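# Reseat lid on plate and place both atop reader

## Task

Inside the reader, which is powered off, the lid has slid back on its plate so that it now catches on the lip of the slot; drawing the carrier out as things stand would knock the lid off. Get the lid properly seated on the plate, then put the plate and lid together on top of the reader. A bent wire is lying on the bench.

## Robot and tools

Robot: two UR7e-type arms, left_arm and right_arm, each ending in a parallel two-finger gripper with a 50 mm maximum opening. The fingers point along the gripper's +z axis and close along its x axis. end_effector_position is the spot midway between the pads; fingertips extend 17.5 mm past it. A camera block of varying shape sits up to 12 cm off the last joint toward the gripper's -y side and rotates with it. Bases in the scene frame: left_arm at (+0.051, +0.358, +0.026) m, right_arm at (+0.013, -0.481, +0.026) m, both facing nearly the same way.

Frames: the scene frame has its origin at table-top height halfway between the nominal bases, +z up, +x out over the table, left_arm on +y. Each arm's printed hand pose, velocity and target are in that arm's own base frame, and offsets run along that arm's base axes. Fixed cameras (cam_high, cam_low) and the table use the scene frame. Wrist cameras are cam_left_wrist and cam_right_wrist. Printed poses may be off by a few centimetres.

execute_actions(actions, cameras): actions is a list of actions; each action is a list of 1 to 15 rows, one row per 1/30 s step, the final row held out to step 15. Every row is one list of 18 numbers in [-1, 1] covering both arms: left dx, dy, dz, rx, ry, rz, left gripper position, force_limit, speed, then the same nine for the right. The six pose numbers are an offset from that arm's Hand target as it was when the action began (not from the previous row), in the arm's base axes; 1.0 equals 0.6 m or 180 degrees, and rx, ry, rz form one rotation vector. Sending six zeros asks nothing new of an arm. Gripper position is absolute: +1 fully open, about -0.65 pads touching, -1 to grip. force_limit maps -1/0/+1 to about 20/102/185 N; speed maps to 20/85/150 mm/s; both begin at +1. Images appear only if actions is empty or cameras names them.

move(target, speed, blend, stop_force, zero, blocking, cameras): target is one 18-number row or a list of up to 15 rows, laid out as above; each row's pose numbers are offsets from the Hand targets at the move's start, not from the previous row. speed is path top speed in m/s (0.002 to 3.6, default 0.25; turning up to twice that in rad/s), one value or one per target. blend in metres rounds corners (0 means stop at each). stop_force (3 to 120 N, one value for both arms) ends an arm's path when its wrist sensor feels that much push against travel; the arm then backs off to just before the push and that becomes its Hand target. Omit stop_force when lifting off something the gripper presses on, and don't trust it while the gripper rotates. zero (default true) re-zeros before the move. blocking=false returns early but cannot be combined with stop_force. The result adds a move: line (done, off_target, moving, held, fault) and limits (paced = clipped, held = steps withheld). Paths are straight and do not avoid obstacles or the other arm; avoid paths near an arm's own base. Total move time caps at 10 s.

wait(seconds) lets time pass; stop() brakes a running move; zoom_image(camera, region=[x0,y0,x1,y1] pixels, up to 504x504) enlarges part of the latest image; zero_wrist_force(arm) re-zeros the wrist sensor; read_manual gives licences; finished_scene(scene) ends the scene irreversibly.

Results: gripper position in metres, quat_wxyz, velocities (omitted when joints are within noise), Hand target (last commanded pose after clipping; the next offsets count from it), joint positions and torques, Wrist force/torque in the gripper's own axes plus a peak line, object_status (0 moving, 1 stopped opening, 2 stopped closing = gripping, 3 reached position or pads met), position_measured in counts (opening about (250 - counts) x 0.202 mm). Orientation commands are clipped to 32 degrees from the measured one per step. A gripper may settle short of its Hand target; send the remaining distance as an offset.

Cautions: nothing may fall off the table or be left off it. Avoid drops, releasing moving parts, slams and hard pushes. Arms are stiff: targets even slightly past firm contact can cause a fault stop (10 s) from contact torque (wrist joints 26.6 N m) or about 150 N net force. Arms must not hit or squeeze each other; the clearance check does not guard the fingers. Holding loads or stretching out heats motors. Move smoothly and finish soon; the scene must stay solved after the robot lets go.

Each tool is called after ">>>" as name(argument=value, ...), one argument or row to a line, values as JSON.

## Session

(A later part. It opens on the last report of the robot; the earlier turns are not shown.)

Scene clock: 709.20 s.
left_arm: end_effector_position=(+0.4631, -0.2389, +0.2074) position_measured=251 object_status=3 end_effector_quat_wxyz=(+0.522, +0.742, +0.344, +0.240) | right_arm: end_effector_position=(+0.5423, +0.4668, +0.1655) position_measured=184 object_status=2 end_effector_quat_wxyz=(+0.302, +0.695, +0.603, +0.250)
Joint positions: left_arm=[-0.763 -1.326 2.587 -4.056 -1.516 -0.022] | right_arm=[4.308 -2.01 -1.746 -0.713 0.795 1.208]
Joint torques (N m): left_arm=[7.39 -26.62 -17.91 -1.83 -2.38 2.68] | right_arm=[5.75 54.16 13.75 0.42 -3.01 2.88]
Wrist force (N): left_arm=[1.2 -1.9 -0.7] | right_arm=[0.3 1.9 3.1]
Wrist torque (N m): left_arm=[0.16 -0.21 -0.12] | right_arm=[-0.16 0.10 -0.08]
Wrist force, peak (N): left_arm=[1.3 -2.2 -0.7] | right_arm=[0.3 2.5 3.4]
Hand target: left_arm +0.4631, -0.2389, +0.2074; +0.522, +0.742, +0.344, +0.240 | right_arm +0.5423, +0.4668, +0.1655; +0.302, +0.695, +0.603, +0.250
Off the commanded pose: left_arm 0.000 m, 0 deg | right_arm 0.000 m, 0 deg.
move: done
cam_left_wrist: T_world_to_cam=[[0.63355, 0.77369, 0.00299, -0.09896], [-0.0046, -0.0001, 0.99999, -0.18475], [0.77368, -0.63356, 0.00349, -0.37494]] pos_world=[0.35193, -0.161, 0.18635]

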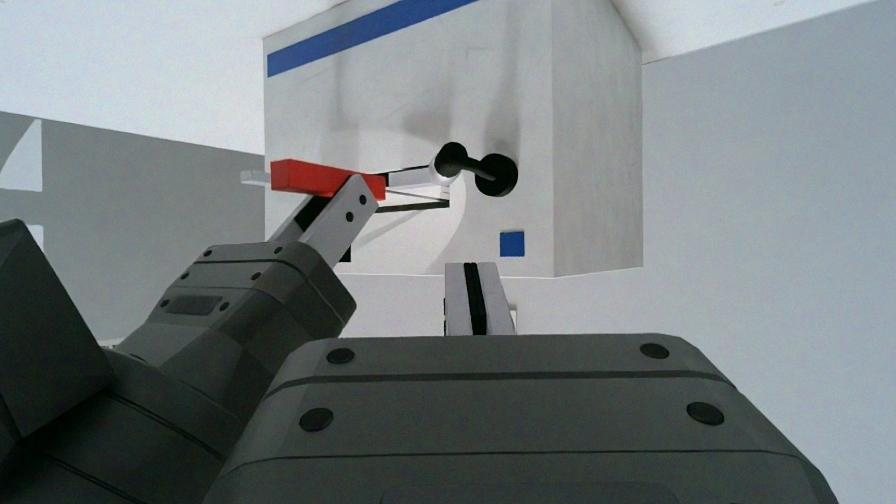

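>>> move(
  target=[
    [0,0,0,0,0,0,-1,-0.6,-0.5,0.015,0.003,0,0,0,0,-1,-0.6,-0.5],
    [0,0,0,0,0,0,-1,-0.6,-0.5,0.0,0.003,0,0,0,0.0139,-1,-0.6,-0.5],
    [0,0,0,0,0,0,-1,-0.6,-0.5,-0.17,0.018,0,0,0,0.0139,-1,-0.6,-0.5],
    [0.15,-0.34,-0.03,0,0,0.2,-1,-0.6,-0.5,-0.22,-0.35,0,0,0,0.0139,-1,-0.6,-0.5],
  ],
  speed=[0.05,0.05,0.08,0.2],
  blend=[0.0,0.01,0.02,0],
  cameras=["cam_left_wrist"],
)

>>> zoom_image(
  camera="cam_left_wrist",
  region=[280, 160, 470, 230],
)

>>> zoom_image(
  camera="cam_left_wrist",
  region=[470, 160, 660, 230],
)

Scene clock: 737.13 s.
left_arm: end_effector_position=(+0.5531, -0.4428, +0.1894) position_measured=251 object_status=3 end_effector_quat_wxyz=(+0.422, +0.600, +0.557, +0.390) | right_arm: end_effector_position=(+0.4103, +0.2568, +0.1655) position_measured=184 object_status=2 end_effector_quat_wxyz=(+0.296, +0.682, +0.618, +0.257)
Joint positions: left_arm=[-1.196 -1.017 1.989 -3.423 -0.561 -0.612] | right_arm=[4.415 -1.423 -2.429 -0.679 0.782 1.296]
Joint torques (N m): left_arm=[-7.13 -35.71 -27.14 -1.29 4.04 -2.85] | right_arm=[4.88 22.83 12.05 0.64 -0.87 1.73]
Wrist force (N): left_arm=[1.0 -1.9 -0.5] | right_arm=[-0.3 0.0 1.7]
Wrist torque (N m): left_arm=[0.16 -0.14 -0.02] | right_arm=[-0.20 0.03 0.11]
Wrist force, peak (N): left_arm=[2.2 -2.2 -1.3] | right_arm=[-1.2 3.2 4.1]
Hand target: left_arm +0.5531, -0.4429, +0.1894; +0.422, +0.600, +0.557, +0.390 | right_arm +0.4103, +0.2568, +0.1655; +0.296, +0.682, +0.618, +0.257
Off the commanded pose: left_arm 0.000 m, 0 deg | right_arm 0.000 m, 0 deg.
move: done
cam_left_wrist: T_world_to_cam=[[0.05787, 0.99832, 0.00295, 0.41981], [-0.00376, -0.00274, 0.99999, -0.168], [0.99832, -0.05788, 0.00359, -0.44309]] pos_world=[0.41742, -0.44521, 0.16835]

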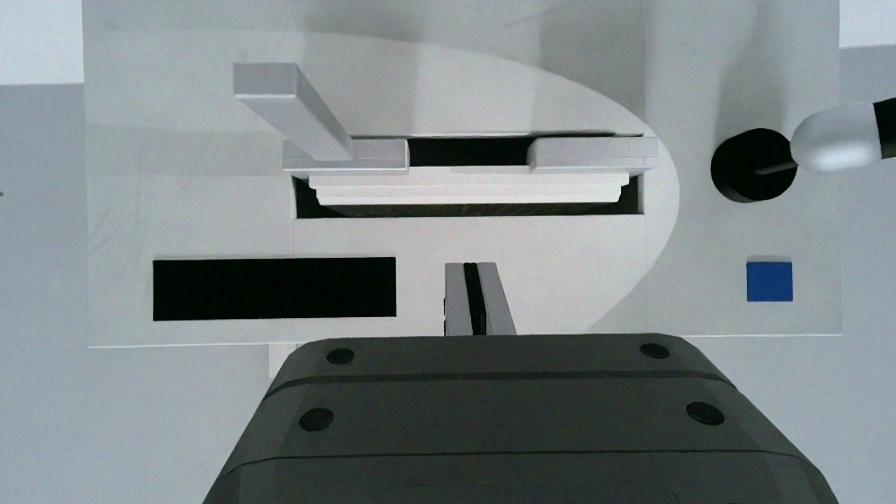

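Scaled by 2.653 from the camera's image (finer frame: 1280x720).

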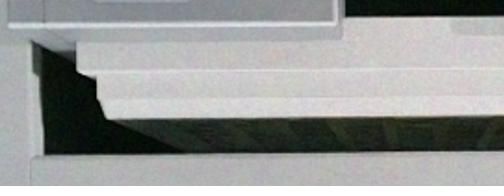

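Scaled by 2.653 from the camera's image (finer frame: 1280x720).

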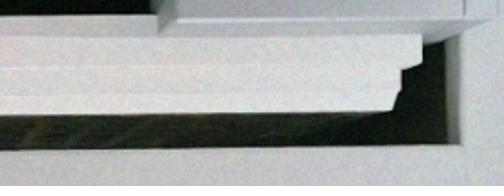

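>>> move(
  target=[0,0,-0.024,0,0,0,-1,-0.6,-0.5,0,0,0,0,0,0,-1,-0.6,-0.5],
  speed=0.1,
  cameras=["cam_left_wrist"],
)

>>> zoom_image(
  camera="cam_left_wrist",
  region=[280, 190, 470, 270],
)

>>> zoom_image(
  camera="cam_left_wrist",
  region=[470, 190, 660, 270],
)

Scene clock: 771.90 s.
left_arm: end_effector_position=(+0.5531, -0.4429, +0.1751) position_measured=251 object_status=3 end_effector_quat_wxyz=(+0.422, +0.600, +0.557, +0.390) | right_arm: end_effector_position=(+0.4103, +0.2568, +0.1655) position_measured=184 object_status=2 end_effector_quat_wxyz=(+0.296, +0.682, +0.618, +0.257)
Joint positions: left_arm=[-1.196 -0.987 1.991 -3.456 -0.561 -0.613] | right_arm=[4.415 -1.423 -2.429 -0.679 0.782 1.296]
Joint torques (N m): left_arm=[-1.42 -34.8 0.44 -4.55 3.96 2.95] | right_arm=[4.38 22.92 11.94 0.64 -2.38 2.66]
Wrist force (N): left_arm=[1.4 -1.8 -0.6] | right_arm=[-0.3 0.1 1.6]
Wrist torque (N m): left_arm=[0.18 -0.20 -0.06] | right_arm=[-0.18 0.03 0.12]
Wrist force, peak (N): left_arm=[1.2 -2.7 -0.6] | right_arm=[-0.4 0.1 2.0]
Hand target: left_arm +0.5531, -0.4429, +0.1750; +0.422, +0.600, +0.557, +0.390 | right_arm +0.4103, +0.2568, +0.1655; +0.296, +0.682, +0.618, +0.257
Off the commanded pose: left_arm 0.000 m, 0 deg | right_arm 0.000 m, 0 deg.
move: done
cam_left_wrist: T_world_to_cam=[[0.05777, 0.99833, 0.00295, 0.41999], [-0.00366, -0.00275, 0.99999, -0.15375], [0.99832, -0.05778, 0.00349, -0.44299]] pos_world=[0.41742, -0.44531, 0.15405]

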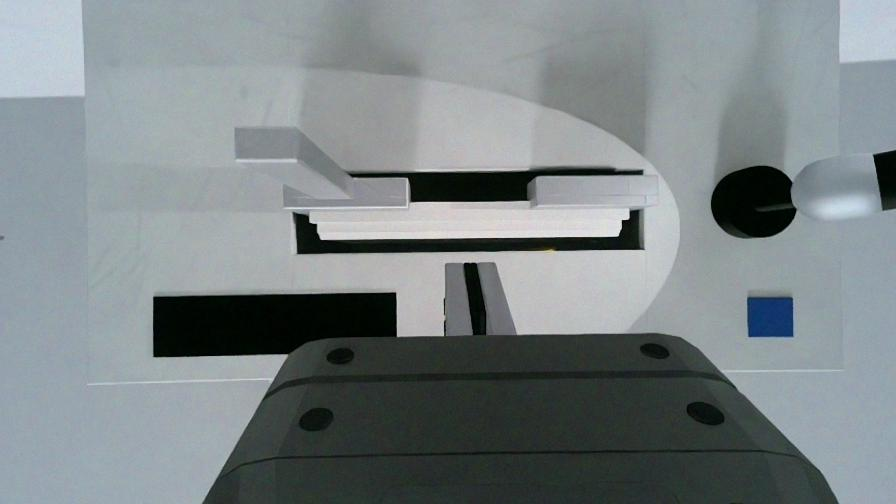

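Scaled by 2.653 from the camera's image (finer frame: 1280x720).

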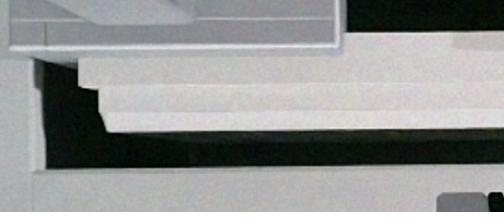

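Scaled by 2.653 from the camera's image (finer frame: 1280x720).

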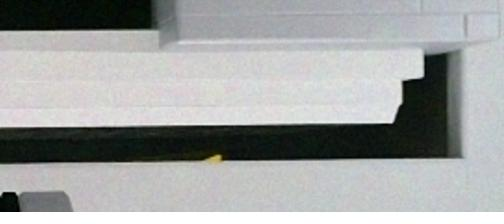

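>>> move(
  target=[
    [-0.03,0.015,-0.02,0,0,0,-1,-0.6,-0.5,0,0,0,0,0,0,-1,-0.6,-0.5],
    [-0.03,0.015,-0.062,0,0,0,-1,-0.6,-0.5,0,0,0,0,0,0,-1,-0.6,-0.5],
  ],
  speed=0.15,
  blend=[0.01,0],
)

>>> move(
  target=[0.13,-0.011,0,0,0,0,-1,-0.6,-0.5,0,0,0,0,0,0,-1,-0.6,-0.5],
  speed=0.03,
  stop_force=10,
  cameras=["cam_left_wrist"],
)

Scene clock: 835.73 s.
left_arm: end_effector_position=(+0.5351, -0.4339, +0.1378) position_measured=251 object_status=3 end_effector_quat_wxyz=(+0.422, +0.600, +0.557, +0.390) | right_arm: end_effector_position=(+0.4103, +0.2568, +0.1655) position_measured=184 object_status=2 end_effector_quat_wxyz=(+0.296, +0.682, +0.618, +0.257)
Joint positions: left_arm=[-1.223 -0.932 2.052 -3.543 -0.54 -0.646] | right_arm=[4.415 -1.423 -2.429 -0.679 0.782 1.296]
Joint torques (N m): left_arm=[-7.11 -33.99 1.87 -4.69 4.13 2.9] | right_arm=[5.1 22.68 11.97 0.68 -2.38 2.57]
Wrist force (N): left_arm=[1.2 -2.1 -0.7] | right_arm=[-0.4 0.1 1.7]
Wrist torque (N m): left_arm=[0.15 -0.18 -0.10] | right_arm=[-0.17 0.06 0.12]
Wrist force, peak (N): left_arm=[1.3 -3.4 -0.4] | right_arm=[-0.6 0.2 1.9]
Hand target: left_arm +0.5351, -0.4339, +0.1378; +0.422, +0.600, +0.557, +0.390 | right_arm +0.4103, +0.2568, +0.1655; +0.296, +0.682, +0.618, +0.257
Off the commanded pose: left_arm 0.000 m, 0 deg | right_arm 0.000 m, 0 deg.
move: done

Scene clock: 838.30 s.
left_arm: end_effector_position=(+0.5958, -0.4387, +0.1376) position_measured=251 object_status=3 end_effector_quat_wxyz=(+0.422, +0.599, +0.557, +0.390) | right_arm: end_effector_position=(+0.4103, +0.2568, +0.1655) position_measured=184 object_status=2 end_effector_quat_wxyz=(+0.296, +0.682, +0.618, +0.257)
Joint positions: left_arm=[-1.118 -0.857 1.904 -3.569 -0.623 -0.528] | right_arm=[4.415 -1.423 -2.429 -0.679 0.782 1.296]
Joint torques (N m): left_arm=[1.02 -47.7 -14.22 -3 1.07 0.28] | right_arm=[4.53 22.73 11.88 0.75 -2.4 2.56]
Wrist force (N): left_arm=[1.1 -2.1 -0.7] | right_arm=[-0.1 -0.2 1.9]
Wrist torque (N m): left_arm=[0.14 -0.18 -0.03] | right_arm=[-0.22 0.01 0.11]
Wrist force, peak (N): left_arm=[24.4 -23.8 -124.8] | right_arm=[-0.3 -0.1 2.0]
Hand target: left_arm +0.5958, -0.4387, +0.1376; +0.422, +0.599, +0.557, +0.390 (not the last commanded pose) | right_arm +0.4103, +0.2568, +0.1655; +0.296, +0.682, +0.618, +0.257
Tool commands: left_gripper/position=-1.0 left_gripper/force_limit=-0.6 left_gripper/speed=-0.498039 right_gripper/position=-1.0 right_gripper/force_limit=-0.6 right_gripper/speed=-0.5
Off the commanded pose: left_arm 0.017 m, 0 deg | right_arm 0.000 m, 0 deg.
FORCE FAULT: contact force on the left arm reached its limit, and that arm stopped. The contact can be on any part of that arm, not only on its tool. That arm's remaining commands of this call were not run. That arm is still stopped at the end of this call. That arm stays stopped for about 10 more seconds. Until then a move that you send moves the other arm only, and its call returns only when the move has ended. Once the stop has ended, the next robot result says so. If the stop ends while you think or write, that arm runs what you send next, counted from a new Hand target: where the arm stands when the stop ends. While its stop runs, that arm takes no new command, but its gripper still runs the gripper command that each later call begins with. Until it ends, the stop uses up actions while you think or wait. An arm that is not stopped still takes commands.
move: fault (left_arm)
cam_left_wrist: T_world_to_cam=[[0.05717, 0.99836, 0.00276, 0.41386], [-0.00384, -0.00254, 0.99999, -0.11601], [0.99836, -0.05718, 0.00369, -0.48503]] pos_world=[0.46012, -0.44121, 0.11665]

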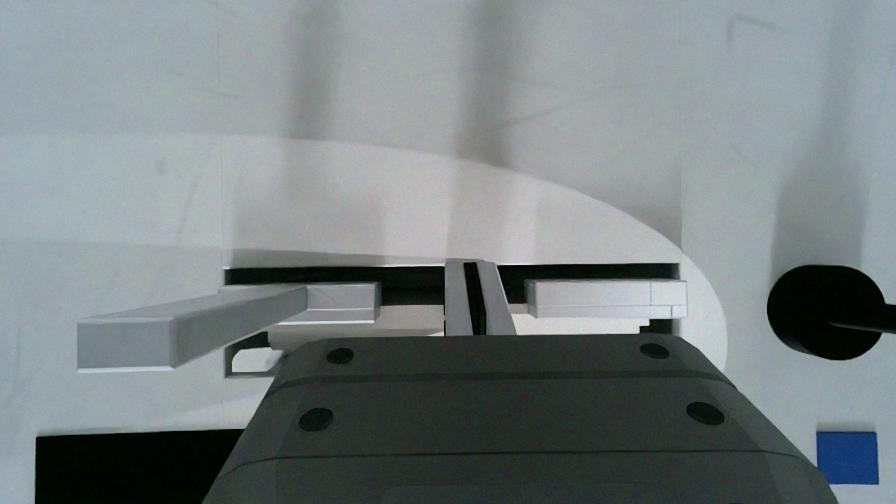

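>>> wait(
  seconds=7,
)

>>> move(
  target=[
    [-0.07,0.006,0,0,0,0,-1,-0.6,-0.5,0,0,0,0,0,0,-1,-0.6,-0.5],
    [-0.071,-0.007,0.0627,0,0,0,-1,-0.6,-0.5,0,0,0,0,0,0,-1,-0.6,-0.5],
  ],
  speed=0.1,
  cameras=["cam_left_wrist"],
)

>>> zoom_image(
  camera="cam_left_wrist",
  region=[280, 190, 670, 270],
)

Scene clock: 857.73 s.
left_arm: end_effector_position=(+0.5958, -0.4387, +0.1376) position_measured=251 object_status=3 end_effector_quat_wxyz=(+0.422, +0.599, +0.557, +0.390) | right_arm: end_effector_position=(+0.4103, +0.2568, +0.1655) position_measured=184 object_status=2 end_effector_quat_wxyz=(+0.296, +0.682, +0.618, +0.257)
Joint positions: left_arm=[-1.118 -0.857 1.904 -3.569 -0.623 -0.528] | right_arm=[4.415 -1.423 -2.429 -0.679 0.782 1.296]
Joint torques (N m): left_arm=[0.23 -48.17 -12.32 -2.93 1.15 0.05] | right_arm=[3.75 22.19 12.52 0.7 -2.32 2.71]
Wrist force (N): left_arm=[-0.3 -1.0 -2.1] | right_arm=[-0.3 0.0 1.8]
Wrist torque (N m): left_arm=[0.33 0.05 -0.03] | right_arm=[-0.20 0.04 0.11]
Wrist force, peak (N): left_arm=[-0.4 -0.6 -2.3] | right_arm=[-0.4 0.0 2.1]
Hand target: left_arm +0.5958, -0.4387, +0.1376; +0.422, +0.599, +0.557, +0.390 (not the last commanded pose) | right_arm +0.4103, +0.2568, +0.1655; +0.296, +0.682, +0.618, +0.257
Tool commands: left_gripper/position=-1.0 left_gripper/force_limit=-0.6 left_gripper/speed=-0.498039 right_gripper/position=-1.0 right_gripper/force_limit=-0.6 right_gripper/speed=-0.5
Off the commanded pose: left_arm 0.017 m, 0 deg | right_arm 0.000 m, 0 deg.
FORCE FAULT, CONTINUED: the left arm's stop, for the force fault that an earlier result reported, is over. The rest of the stop counts as 19 of the actions that you can send in this scene. That arm's target is now where it stood when the stop ended, not its last command. That arm accepts commands again.
wait: 7.00 s; at rest from the start

Scene clock: 859.47 s.
left_arm: end_effector_position=(+0.5532, -0.4429, +0.1752) position_measured=251 object_status=3 end_effector_quat_wxyz=(+0.422, +0.599, +0.557, +0.390) | right_arm: end_effector_position=(+0.4103, +0.2568, +0.1655) position_measured=184 object_status=2 end_effector_quat_wxyz=(+0.296, +0.682, +0.618, +0.257)
Joint positions: left_arm=[-1.196 -0.987 1.991 -3.456 -0.561 -0.613] | right_arm=[4.415 -1.423 -2.429 -0.679 0.782 1.296]
Joint torques (N m): left_arm=[-6.95 -52.39 -26.31 -1.16 4.12 -2.94] | right_arm=[4.11 22.29 12.66 0.72 -2.4 2.59]
Wrist force (N): left_arm=[-0.5 -0.6 -1.8] | right_arm=[-0.1 0.1 1.8]
Wrist torque (N m): left_arm=[0.37 0.09 -0.02] | right_arm=[-0.17 0.01 0.11]
Wrist force, peak (N): left_arm=[-0.3 -1.1 -2.9] | right_arm=[-0.2 0.1 2.0]
Hand target: left_arm +0.5532, -0.4429, +0.1753; +0.422, +0.599, +0.557, +0.390 | right_arm +0.4103, +0.2568, +0.1655; +0.296, +0.682, +0.618, +0.257
Off the commanded pose: left_arm 0.000 m, 0 deg | right_arm 0.000 m, 0 deg.
move: done
cam_left_wrist: T_world_to_cam=[[0.05717, 0.99836, 0.00277, 0.42038], [-0.00384, -0.00255, 0.99999, -0.15378], [0.99836, -0.05718, 0.00369, -0.44288]] pos_world=[0.41752, -0.44541, 0.15426]

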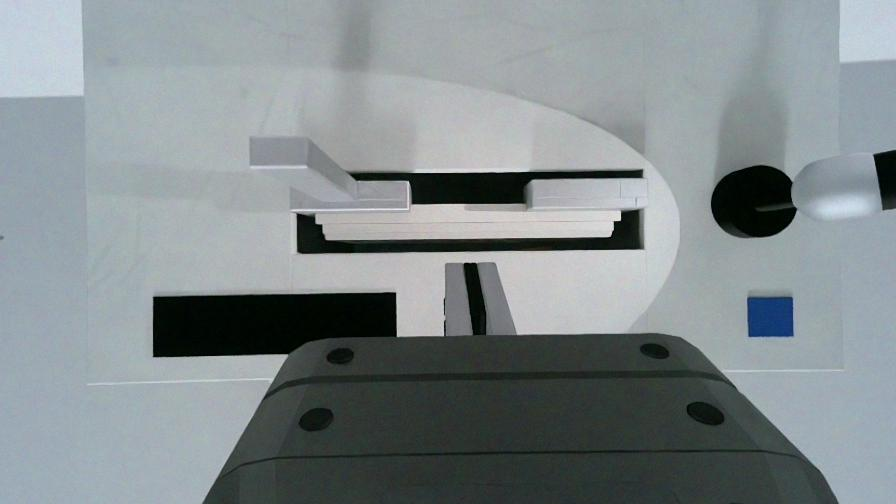

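Scaled by 1.292 from the camera's image (finer frame: 1280x720).

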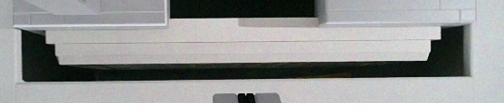

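>>> zoom_image(
  camera="cam_left_wrist",
  region=[280, 220, 470, 260],
)

>>> zoom_image(
  camera="cam_left_wrist",
  region=[470, 220, 660, 260],
)

Scaled by 2.653 from the camera's image (finer frame: 1280x720).

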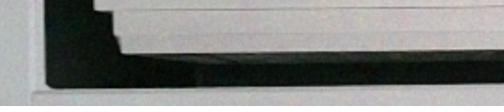

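Scaled by 2.653 from the camera's image (finer frame: 1280x720).

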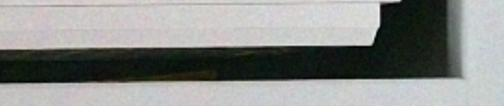

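>>> move(
  target=[
    [-0.15,0.34,0.025,0,0,-0.2,-1,-0.6,-0.5,0,0,0.0047,0,0,0,-1,-0.6,-0.5],
    [-0.15,0.34,0.025,0,0,-0.2,-1,-0.6,-0.5,0.046,0.2203,0.0047,0,0,0,-1,-0.6,-0.5],
  ],
  speed=0.2,
  cameras=["cam_left_wrist"],
)

>>> zoom_image(
  camera="cam_left_wrist",
  region=[300, 150, 500, 260],
)

Scene clock: 900.40 s.
left_arm: end_effector_position=(+0.4632, -0.2389, +0.1903) position_measured=251 object_status=3 end_effector_quat_wxyz=(+0.522, +0.742, +0.344, +0.241) | right_arm: end_effector_position=(+0.4379, +0.3889, +0.1683) position_measured=184 object_status=2 end_effector_quat_wxyz=(+0.296, +0.682, +0.618, +0.257)
Joint positions: left_arm=[-0.763 -1.252 2.593 -4.136 -1.515 -0.023] | right_arm=[4.442 -1.72 -2.113 -0.724 0.777 1.333]
Joint torques (N m): left_arm=[7.33 -32.57 -20.26 -1.43 -2.58 3.01] | right_arm=[-7.91 20.53 33.35 0.75 -0.3 -2.64]
Wrist force (N): left_arm=[-0.3 -0.6 -2.0] | right_arm=[-0.1 0.2 1.8]
Wrist torque (N m): left_arm=[0.38 0.03 -0.12] | right_arm=[-0.16 0.00 0.12]
Wrist force, peak (N): left_arm=[0.5 -1.0 -3.3] | right_arm=[-2.0 -0.3 1.9]
Hand target: left_arm +0.4632, -0.2389, +0.1903; +0.522, +0.742, +0.344, +0.241 | right_arm +0.4379, +0.3890, +0.1683; +0.296, +0.682, +0.618, +0.257
Off the commanded pose: left_arm 0.000 m, 0 deg | right_arm 0.000 m, 0 deg.
move: done
cam_left_wrist: T_world_to_cam=[[0.63306, 0.7741, 0.00276, -0.09847], [-0.0046, 0.0002, 0.99999, -0.1676], [0.77409, -0.63306, 0.00369, -0.3751]] pos_world=[0.35193, -0.1612, 0.16925]

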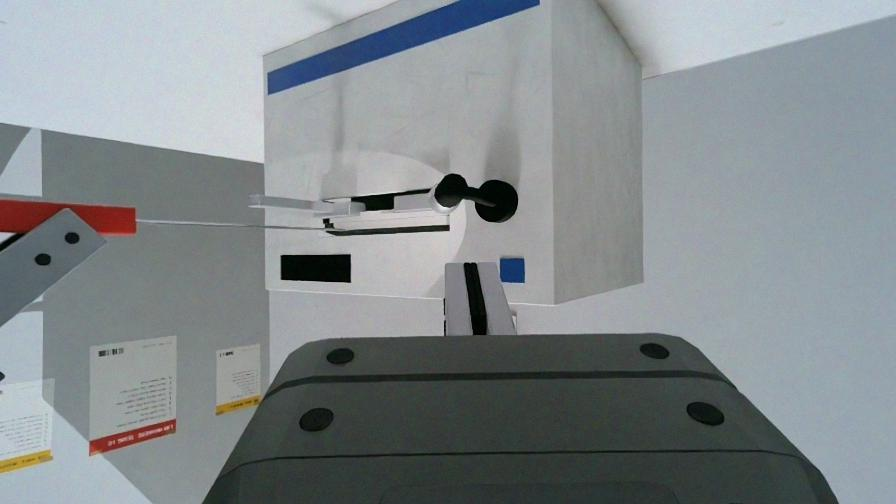

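Scaled by 2.520 from the camera's image (finer frame: 1280x720).

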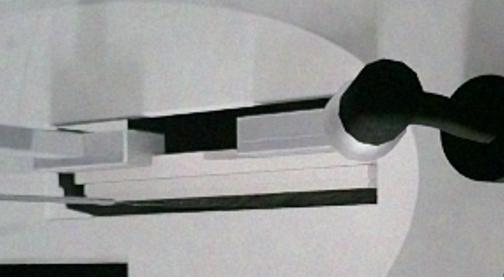

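>>> move(
  target=[0,0,0,0,0,0,-1,-0.6,-0.5,0.08,-0.0077,0,0,0,0,-1,-0.6,-0.5],
  speed=0.02,
  stop_force=3,
  cameras=["cam_left_wrist"],
)

>>> zoom_image(
  camera="cam_left_wrist",
  region=[300, 190, 460, 260],
)

Scene clock: 911.17 s.
left_arm: end_effector_position=(+0.4632, -0.2389, +0.1903) position_measured=251 object_status=3 end_effector_quat_wxyz=(+0.522, +0.742, +0.344, +0.241) | right_arm: end_effector_position=(+0.4859, +0.3844, +0.1683) position_measured=184 object_status=2 end_effector_quat_wxyz=(+0.296, +0.682, +0.618, +0.257)
Joint positions: left_arm=[-0.763 -1.252 2.593 -4.136 -1.515 -0.023] | right_arm=[4.343 -1.791 -2.056 -0.614 0.797 1.196]
Joint torques (N m): left_arm=[7.58 -31.34 -19.8 -1.44 -2.52 2.85] | right_arm=[-8.7 25.67 33.24 6.24 -0.42 -2.74]
Wrist force (N): left_arm=[-0.2 -0.5 -2.0] | right_arm=[-0.2 -0.1 2.1]
Wrist torque (N m): left_arm=[0.41 0.02 -0.11] | right_arm=[-0.20 0.02 0.12]
Wrist force, peak (N): left_arm=[-0.4 -0.4 -2.4] | right_arm=[-0.2 0.3 2.1]
Hand target: left_arm +0.4632, -0.2389, +0.1903; +0.522, +0.742, +0.344, +0.241 | right_arm +0.4859, +0.3844, +0.1683; +0.296, +0.682, +0.618, +0.257
Off the commanded pose: left_arm 0.000 m, 0 deg | right_arm 0.000 m, 0 deg.
move: done
cam_left_wrist: T_world_to_cam=[[0.63306, 0.7741, 0.00276, -0.09847], [-0.0046, 0.0002, 0.99999, -0.1676], [0.77409, -0.63306, 0.00369, -0.3751]] pos_world=[0.35193, -0.1612, 0.16925]

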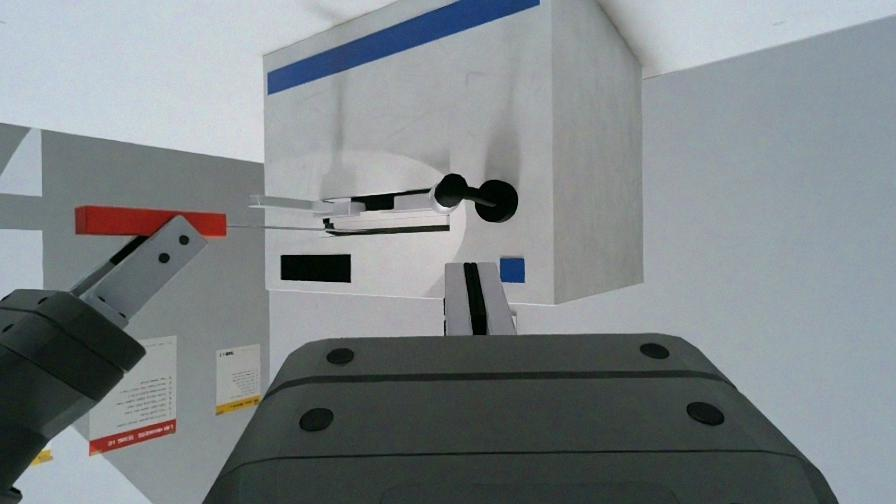

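Scaled by 3.150 from the camera's image (finer frame: 1280x720).

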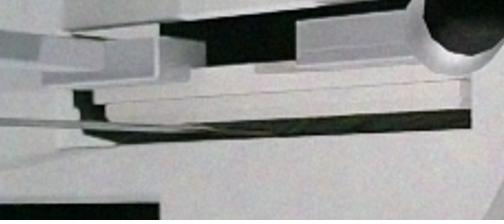

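>>> move(
  target=[
    [0,0,0,0,0,0,-1,-0.6,-0.5,0.017,-0.0016,0,0,0,0,-1,-0.6,-0.5],
    [0,0,0,0,0,0,-1,-0.6,-0.5,0.017,0.0117,-0.0035,-0.166,0.016,0,-1,-0.6,-0.5],
    [0,0,0,0,0,0,-1,-0.6,-0.5,0.017,0.0216,-0.0128,-0.332,0.0325,0,-1,-0.6,-0.5],
  ],
  speed=0.06,
  blend=[0,0.005,0],
)

>>> move(
  target=[0,0,0,0,0,0,-1,-0.6,-0.5,-0.06,0.0058,0,0,0,0,-1,-0.6,-0.5],
  speed=0.015,
  stop_force=4,
  cameras=["cam_left_wrist"],
)

>>> zoom_image(
  camera="cam_left_wrist",
  region=[300, 190, 460, 260],
)

Scene clock: 934.40 s.
left_arm: end_effector_position=(+0.4632, -0.2389, +0.1903) position_measured=251 object_status=3 end_effector_quat_wxyz=(+0.522, +0.742, +0.344, +0.241) | right_arm: end_effector_position=(+0.4961, +0.3973, +0.1606) position_measured=184 object_status=2 end_effector_quat_wxyz=(+0.566, +0.455, +0.677, -0.119)
Joint positions: left_arm=[-0.763 -1.252 2.593 -4.136 -1.515 -0.023] | right_arm=[4.399 -2.171 -1.467 -1.998 0.584 1.394]
Joint torques (N m): left_arm=[7.28 -29.7 -19.45 -1.42 -2.51 2.73] | right_arm=[4.96 43.97 32.08 -2.05 -2.95 2.58]
Wrist force (N): left_arm=[-0.3 -0.4 -2.1] | right_arm=[-1.4 -2.5 3.5]
Wrist torque (N m): left_arm=[0.41 0.02 -0.11] | right_arm=[-0.23 -0.10 0.30]
Wrist force, peak (N): left_arm=[-0.4 -0.6 -2.3] | right_arm=[-1.5 -2.8 3.6]
Hand target: left_arm +0.4632, -0.2389, +0.1903; +0.522, +0.742, +0.344, +0.241 | right_arm +0.4961, +0.3973, +0.1606; +0.566, +0.455, +0.677, -0.119
Off the commanded pose: left_arm 0.000 m, 0 deg | right_arm 0.000 m, 0 deg.
move: done

Scene clock: 937.77 s.
left_arm: end_effector_position=(+0.4632, -0.2389, +0.1903) position_measured=251 object_status=3 end_effector_quat_wxyz=(+0.522, +0.742, +0.344, +0.241) | right_arm: end_effector_position=(+0.4625, +0.4006, +0.1606) position_measured=184 object_status=2 end_effector_quat_wxyz=(+0.566, +0.455, +0.677, -0.119)
Joint positions: left_arm=[-0.763 -1.252 2.593 -4.136 -1.515 -0.023] | right_arm=[4.451 -2.148 -1.499 -2.034 0.626 1.447]
Joint torques (N m): left_arm=[7.58 -29.36 -19.91 -1.44 -2.5 2.71] | right_arm=[-6.55 42.57 32.81 3.12 -0.97 -2.88]
Wrist force (N): left_arm=[-0.5 -0.6 -2.0] | right_arm=[-1.6 1.5 7.0]
Wrist torque (N m): left_arm=[0.39 0.06 -0.12] | right_arm=[-0.17 -0.10 0.37]
Wrist force, peak (N): left_arm=[-0.5 -0.6 -2.3] | right_arm=[-2.6 19.2 21.1]
Hand target: left_arm +0.4632, -0.2389, +0.1903; +0.522, +0.742, +0.344, +0.241 | right_arm +0.4625, +0.4006, +0.1606; +0.566, +0.455, +0.677, -0.119 (not the last commanded pose)
Off the commanded pose: left_arm 0.000 m, 0 deg | right_arm 0.002 m, 0 deg.
move: contact (right_arm)
cam_left_wrist: T_world_to_cam=[[0.63306, 0.7741, 0.00276, -0.09847], [-0.0046, 0.0002, 0.99999, -0.1676], [0.77409, -0.63306, 0.00369, -0.3751]] pos_world=[0.35193, -0.1612, 0.16925]

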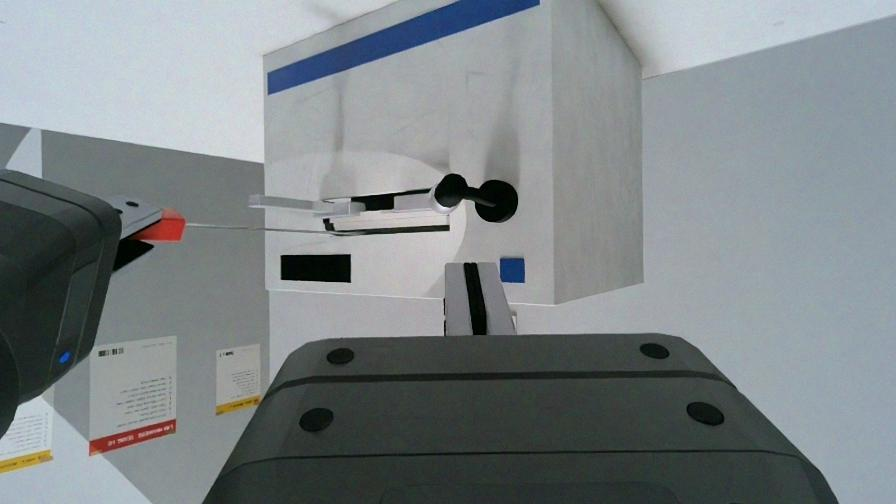

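Scaled by 3.150 from the camera's image (finer frame: 1280x720).

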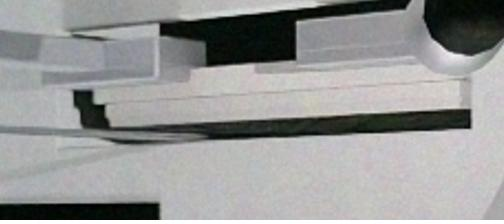

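>>> move(
  target=[
    [0,0,0,0,0,0,-1,-0.6,-0.5,0.006,-0.0006,0,0,0,0,-1,-0.6,-0.5],
    [0,0,0,0,0,0,-1,-0.6,-0.5,0.006,-0.0105,0.0093,0.166,-0.016,0,-1,-0.6,-0.5],
    [0,0,0,0,0,0,-1,-0.6,-0.5,0.006,-0.0238,0.0128,0.332,-0.0325,0,-1,-0.6,-0.5],
    [0,0,0,0,0,0,-1,-0.6,-0.5,-0.06,-0.018,0.0128,0.332,-0.0325,0,-1,-0.6,-0.5],
    [0.15,-0.34,-0.025,0,0,0.2,-1,-0.6,-0.5,-0.09,-0.25,0.0128,0.332,-0.0325,0,-1,-0.6,-0.5],
  ],
  speed=[0.03,0.06,0.06,0.06,0.2],
  blend=[0,0.005,0,0.02,0],
  cameras=["cam_left_wrist"],
)

>>> zoom_image(
  camera="cam_left_wrist",
  region=[280, 220, 470, 260],
)

>>> zoom_image(
  camera="cam_left_wrist",
  region=[470, 220, 660, 260],
)

Scene clock: 959.53 s.
left_arm: end_effector_position=(+0.4639, -0.2405, +0.1902) position_measured=251 object_status=3 end_effector_quat_wxyz=(+0.522, +0.741, +0.346, +0.242) | right_arm: end_effector_position=(+0.4289, +0.3885, +0.1683) position_measured=184 object_status=2 end_effector_quat_wxyz=(+0.296, +0.682, +0.618, +0.257)
Joint positions: left_arm=[-0.77 -1.251 2.591 -4.136 -1.505 -0.027] | right_arm=[4.46 -1.706 -2.125 -0.746 0.774 1.359]
Joint torques (N m): left_arm=[-7.48 -16.52 -19.57 -1.42 2.79 -2.88] | right_arm=[3.74 37.39 12.12 0.36 -3.34 2.75]
Wrist force (N): left_arm=[-0.3 -0.6 -1.9] | right_arm=[-0.1 0.2 1.8]
Wrist torque (N m): left_arm=[0.38 0.03 0.01] | right_arm=[-0.16 0.01 -0.02]
Wrist force, peak (N): left_arm=[-0.1 -0.8 -2.4] | right_arm=[-1.9 1.6 7.0]
Hand target: left_arm +0.4639, -0.2405, +0.1902; +0.522, +0.741, +0.346, +0.242 (not the last commanded pose) | right_arm +0.4288, +0.3885, +0.1683; +0.296, +0.682, +0.618, +0.257 (not the last commanded pose)
Off the commanded pose: left_arm 0.222 m, 36 deg | right_arm 0.139 m, 0 deg.
move: off_target (left_arm, right_arm; path cut at 10 s); path passed 3 of 5 targets; blend cut to 0.0199 m at target 4
cam_left_wrist: T_world_to_cam=[[0.62937, 0.7771, 0.00271, -0.0953], [-0.00457, 0.00022, 0.99999, -0.16751], [0.77709, -0.62938, 0.00369, -0.37708]] pos_world=[0.35224, -0.16323, 0.16915]

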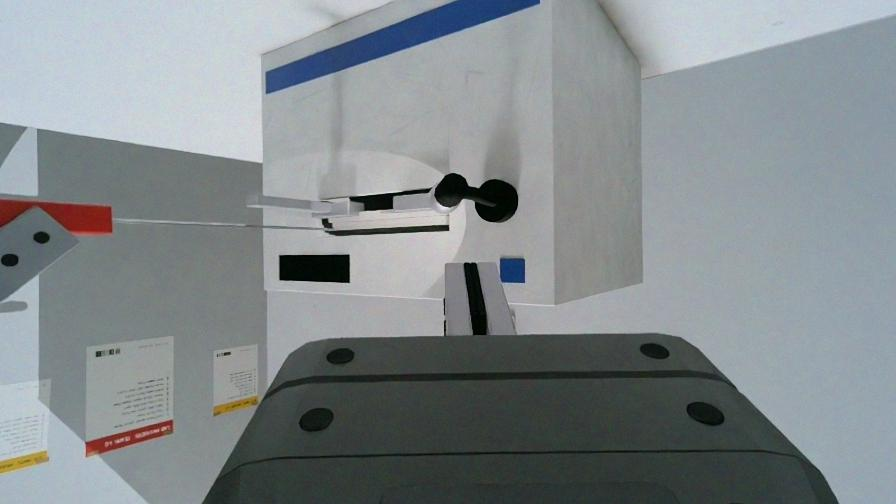

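Scaled by 2.653 from the camera's image (finer frame: 1280x720).

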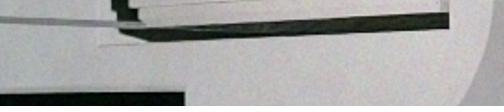

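Scaled by 2.653 from the camera's image (finer frame: 1280x720).

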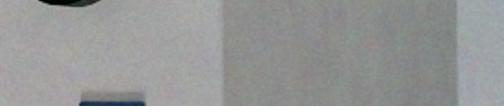

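>>> move(
  target=[0.149,-0.337,-0.002,0,0,0.198,-1,-0.6,-0.5,-0.03,-0.219,0,0,0,0,-1,-0.6,-0.5],
  speed=0.2,
  cameras=["cam_left_wrist"],
)

>>> zoom_image(
  camera="cam_left_wrist",
  region=[280, 160, 470, 230],
)

>>> zoom_image(
  camera="cam_left_wrist",
  region=[470, 160, 660, 230],
)

Scene clock: 973.03 s.
left_arm: end_effector_position=(+0.5533, -0.4427, +0.1889) position_measured=251 object_status=3 end_effector_quat_wxyz=(+0.423, +0.600, +0.556, +0.390) | right_arm: end_effector_position=(+0.4108, +0.2571, +0.1683) position_measured=184 object_status=2 end_effector_quat_wxyz=(+0.296, +0.682, +0.618, +0.257)
Joint positions: left_arm=[-1.195 -1.016 1.989 -3.427 -0.562 -0.61] | right_arm=[4.414 -1.418 -2.424 -0.688 0.782 1.294]
Joint torques (N m): left_arm=[-7.64 -42.04 -27 -1.08 3.94 -2.88] | right_arm=[-7.87 22.97 12.51 0.69 -0.32 -2.71]
Wrist force (N): left_arm=[-0.1 -0.7 -1.9] | right_arm=[-0.2 0.0 1.7]
Wrist torque (N m): left_arm=[0.36 0.04 -0.02] | right_arm=[-0.19 0.02 0.12]
Wrist force, peak (N): left_arm=[0.7 -1.1 -3.1] | right_arm=[-1.1 -0.2 1.9]
Hand target: left_arm +0.5533, -0.4427, +0.1890; +0.423, +0.600, +0.556, +0.390 | right_arm +0.4108, +0.2571, +0.1683; +0.296, +0.682, +0.618, +0.257
Off the commanded pose: left_arm 0.000 m, 0 deg | right_arm 0.000 m, 0 deg.
move: done
cam_left_wrist: T_world_to_cam=[[0.05877, 0.99827, 0.00276, 0.41913], [-0.00385, -0.00254, 0.99999, -0.16748], [0.99826, -0.05878, 0.00369, -0.44366]] pos_world=[0.41762, -0.4449, 0.16795]

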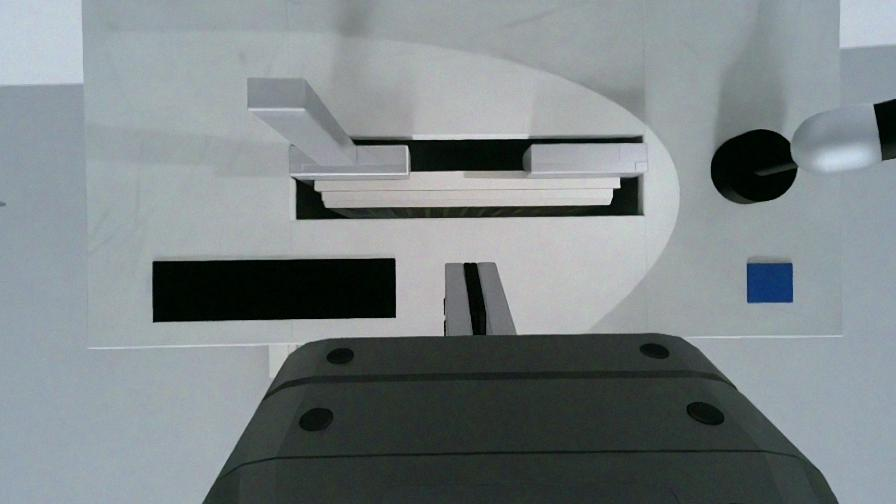

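Scaled by 2.653 from the camera's image (finer frame: 1280x720).

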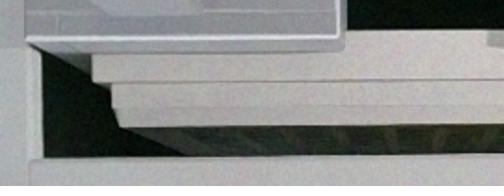

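Scaled by 2.653 from the camera's image (finer frame: 1280x720).

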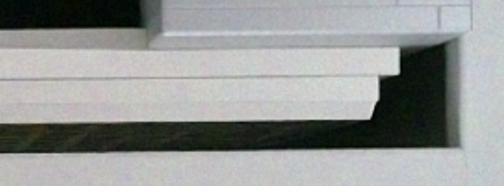

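>>> move(
  target=[0,0,-0.042,0,0,0,-1,-0.6,-0.5,0,0,0,0,0,0,-1,-0.6,-0.5],
  speed=0.1,
  cameras=["cam_left_wrist"],
)

>>> zoom_image(
  camera="cam_left_wrist",
  region=[280, 240, 470, 300],
)

>>> zoom_image(
  camera="cam_left_wrist",
  region=[470, 240, 660, 300],
)

Scene clock: 987.77 s.
left_arm: end_effector_position=(+0.5532, -0.4427, +0.1638) position_measured=251 object_status=3 end_effector_quat_wxyz=(+0.423, +0.600, +0.556, +0.390) | right_arm: end_effector_position=(+0.4108, +0.2571, +0.1683) position_measured=184 object_status=2 end_effector_quat_wxyz=(+0.296, +0.682, +0.618, +0.257)
Joint positions: left_arm=[-1.196 -0.962 1.993 -3.485 -0.562 -0.611] | right_arm=[4.414 -1.418 -2.424 -0.688 0.782 1.294]
Joint torques (N m): left_arm=[3.34 -36.12 -16.71 -4.71 3.82 2.94] | right_arm=[-8.23 22.8 12.2 0.61 -0.24 -2.74]
Wrist force (N): left_arm=[-0.4 -0.7 -2.0] | right_arm=[-0.3 0.0 1.8]
Wrist torque (N m): left_arm=[0.37 0.07 -0.13] | right_arm=[-0.19 0.03 0.12]
Wrist force, peak (N): left_arm=[-0.5 -1.8 -1.4] | right_arm=[-0.3 0.0 2.1]
Hand target: left_arm +0.5533, -0.4427, +0.1638; +0.423, +0.600, +0.556, +0.390 | right_arm +0.4108, +0.2571, +0.1683; +0.296, +0.682, +0.618, +0.257
Off the commanded pose: left_arm 0.000 m, 0 deg | right_arm 0.000 m, 0 deg.
move: done
cam_left_wrist: T_world_to_cam=[[0.05877, 0.99827, 0.00286, 0.41919], [-0.00376, -0.00264, 0.99999, -0.14236], [0.99826, -0.05878, 0.00359, -0.44346]] pos_world=[0.41752, -0.4449, 0.14275]

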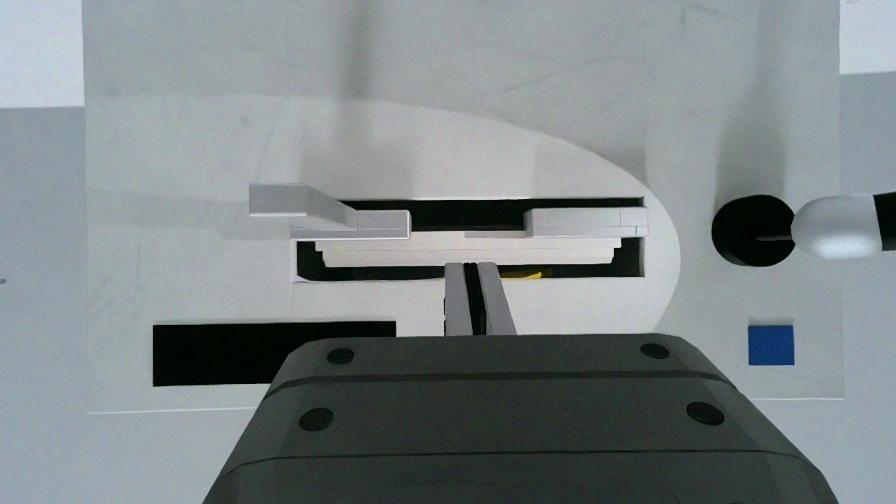

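Scaled by 2.653 from the camera's image (finer frame: 1280x720).

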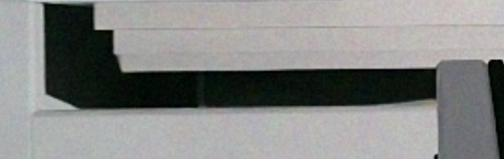

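Scaled by 2.653 from the camera's image (finer frame: 1280x720).

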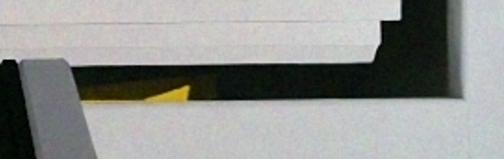

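>>> move(
  target=[0,0,0.0105,0,0,0,-1,-0.6,-0.5,0,0,0,0,0,0,-1,-0.6,-0.5],
  speed=0.1,
  cameras=["cam_left_wrist"],
)

>>> zoom_image(
  camera="cam_left_wrist",
  region=[280, 240, 470, 270],
)

>>> zoom_image(
  camera="cam_left_wrist",
  region=[470, 240, 660, 270],
)

Scene clock: 1005.30 s.
left_arm: end_effector_position=(+0.5533, -0.4427, +0.1700) position_measured=251 object_status=3 end_effector_quat_wxyz=(+0.423, +0.600, +0.556, +0.390) | right_arm: end_effector_position=(+0.4108, +0.2571, +0.1683) position_measured=184 object_status=2 end_effector_quat_wxyz=(+0.296, +0.682, +0.618, +0.257)
Joint positions: left_arm=[-1.195 -0.975 1.992 -3.471 -0.562 -0.61] | right_arm=[4.414 -1.418 -2.424 -0.688 0.782 1.294]
Joint torques (N m): left_arm=[5.74 -52.59 -26.16 -1.19 1.44 -1.63] | right_arm=[-7.34 22.73 12.1 0.64 -0.47 -2.39]
Wrist force (N): left_arm=[-0.3 -0.7 -2.0] | right_arm=[-0.1 0.0 1.9]
Wrist torque (N m): left_arm=[0.37 0.07 -0.14] | right_arm=[-0.20 0.01 0.12]
Wrist force, peak (N): left_arm=[-0.2 -1.7 -1.5] | right_arm=[-0.3 0.0 2.1]
Hand target: left_arm +0.5533, -0.4427, +0.1701; +0.423, +0.600, +0.556, +0.390 | right_arm +0.4108, +0.2571, +0.1683; +0.296, +0.682, +0.618, +0.257
Off the commanded pose: left_arm 0.000 m, 0 deg | right_arm 0.000 m, 0 deg.
move: done
cam_left_wrist: T_world_to_cam=[[0.05877, 0.99827, 0.00296, 0.41915], [-0.00386, -0.00274, 0.99999, -0.14856], [0.99826, -0.05878, 0.00369, -0.44359]] pos_world=[0.41762, -0.4449, 0.14895]

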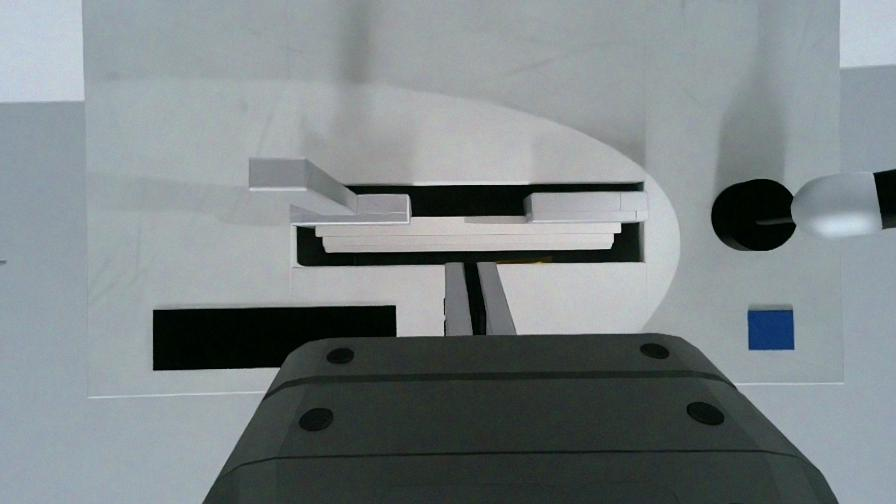

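Scaled by 2.653 from the camera's image (finer frame: 1280x720).

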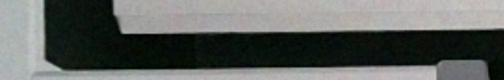

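Scaled by 2.653 from the camera's image (finer frame: 1280x720).

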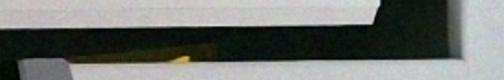

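>>> move(
  target=[
    [-0.15,0.34,0.03,0,0,-0.2,-1,-0.6,-0.5,0,0,-0.0013,0,0,0,-1,-0.6,-0.5],
    [-0.15,0.34,0.03,0,0,-0.2,-1,-0.6,-0.5,0.046,0.2615,-0.0013,0,0,0,-1,-0.6,-0.5],
  ],
  speed=0.2,
)

>>> move(
  target=[0,0,0,0,0,0,-1,-0.6,-0.5,0.208,-0.02,0,0,0,0,-1,-0.6,-0.5],
  speed=0.025,
  stop_force=3,
  cameras=["cam_left_wrist"],
)

>>> zoom_image(
  camera="cam_left_wrist",
  region=[300, 190, 460, 260],
)

Scene clock: 1043.90 s.
left_arm: end_effector_position=(+0.4633, -0.2387, +0.1881) position_measured=251 object_status=3 end_effector_quat_wxyz=(+0.523, +0.742, +0.344, +0.240) | right_arm: end_effector_position=(+0.4384, +0.4140, +0.1675) position_measured=184 object_status=2 end_effector_quat_wxyz=(+0.296, +0.682, +0.618, +0.257)
Joint positions: left_arm=[-0.761 -1.242 2.593 -4.146 -1.519 -0.022] | right_arm=[4.455 -1.766 -2.055 -0.749 0.775 1.351]
Joint torques (N m): left_arm=[7.62 -33.28 -20.03 -1.52 -2.56 2.86] | right_arm=[-7.67 25.6 33.68 0.64 -0.38 -2.61]
Wrist force (N): left_arm=[-0.5 -0.6 -2.0] | right_arm=[0.0 -0.1 1.8]
Wrist torque (N m): left_arm=[0.40 0.06 -0.11] | right_arm=[-0.19 -0.01 0.05]
Wrist force, peak (N): left_arm=[0.6 -0.8 -3.3] | right_arm=[-1.9 0.1 2.0]
Hand target: left_arm +0.4633, -0.2387, +0.1881; +0.523, +0.742, +0.344, +0.240 | right_arm +0.4384, +0.4140, +0.1675; +0.296, +0.682, +0.618, +0.257
Off the commanded pose: left_arm 0.000 m, 0 deg | right_arm 0.000 m, 0 deg.
move: done

Scene clock: 1049.83 s.
left_arm: end_effector_position=(+0.4633, -0.2387, +0.1881) position_measured=251 object_status=3 end_effector_quat_wxyz=(+0.523, +0.742, +0.344, +0.240) | right_arm: end_effector_position=(+0.5632, +0.4020, +0.1675) position_measured=184 object_status=2 end_effector_quat_wxyz=(+0.296, +0.682, +0.618, +0.257)
Joint positions: left_arm=[-0.761 -1.242 2.593 -4.146 -1.519 -0.022] | right_arm=[4.222 -1.942 -1.88 -0.53 0.834 1.038]
Joint torques (N m): left_arm=[7.71 -33.02 -20.01 -1.38 -2.53 2.9] | right_arm=[-7.75 34.04 33.73 6.25 -0.35 -2.75]
Wrist force (N): left_arm=[-0.3 -0.3 -2.1] | right_arm=[0.0 -0.3 1.8]
Wrist torque (N m): left_arm=[0.43 0.03 -0.11] | right_arm=[-0.21 0.00 0.13]
Wrist force, peak (N): left_arm=[-0.4 -0.6 -2.3] | right_arm=[0.0 0.3 2.2]
Hand target: left_arm +0.4633, -0.2387, +0.1881; +0.523, +0.742, +0.344, +0.240 | right_arm +0.5632, +0.4020, +0.1675; +0.296, +0.682, +0.618, +0.257
Off the commanded pose: left_arm 0.000 m, 0 deg | right_arm 0.000 m, 0 deg.
move: done
cam_left_wrist: T_world_to_cam=[[0.63422, 0.77315, 0.00275, -0.09947], [-0.0046, 0.00021, 0.99999, -0.1654], [0.77314, -0.63422, 0.00369, -0.37484]] pos_world=[0.35213, -0.16079, 0.16706]

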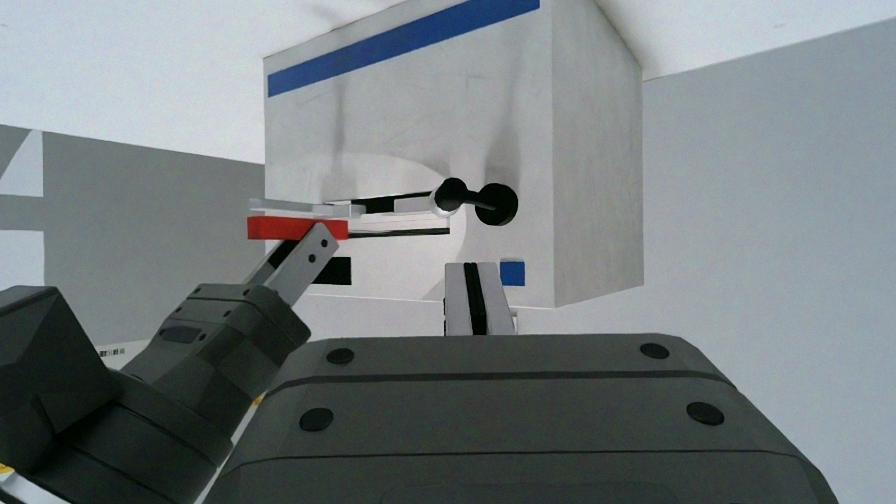

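Scaled by 3.150 from the camera's image (finer frame: 1280x720).

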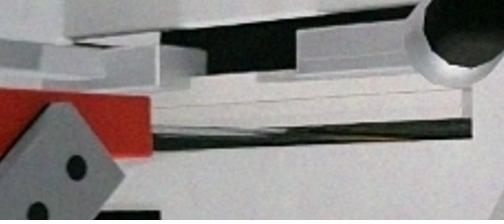

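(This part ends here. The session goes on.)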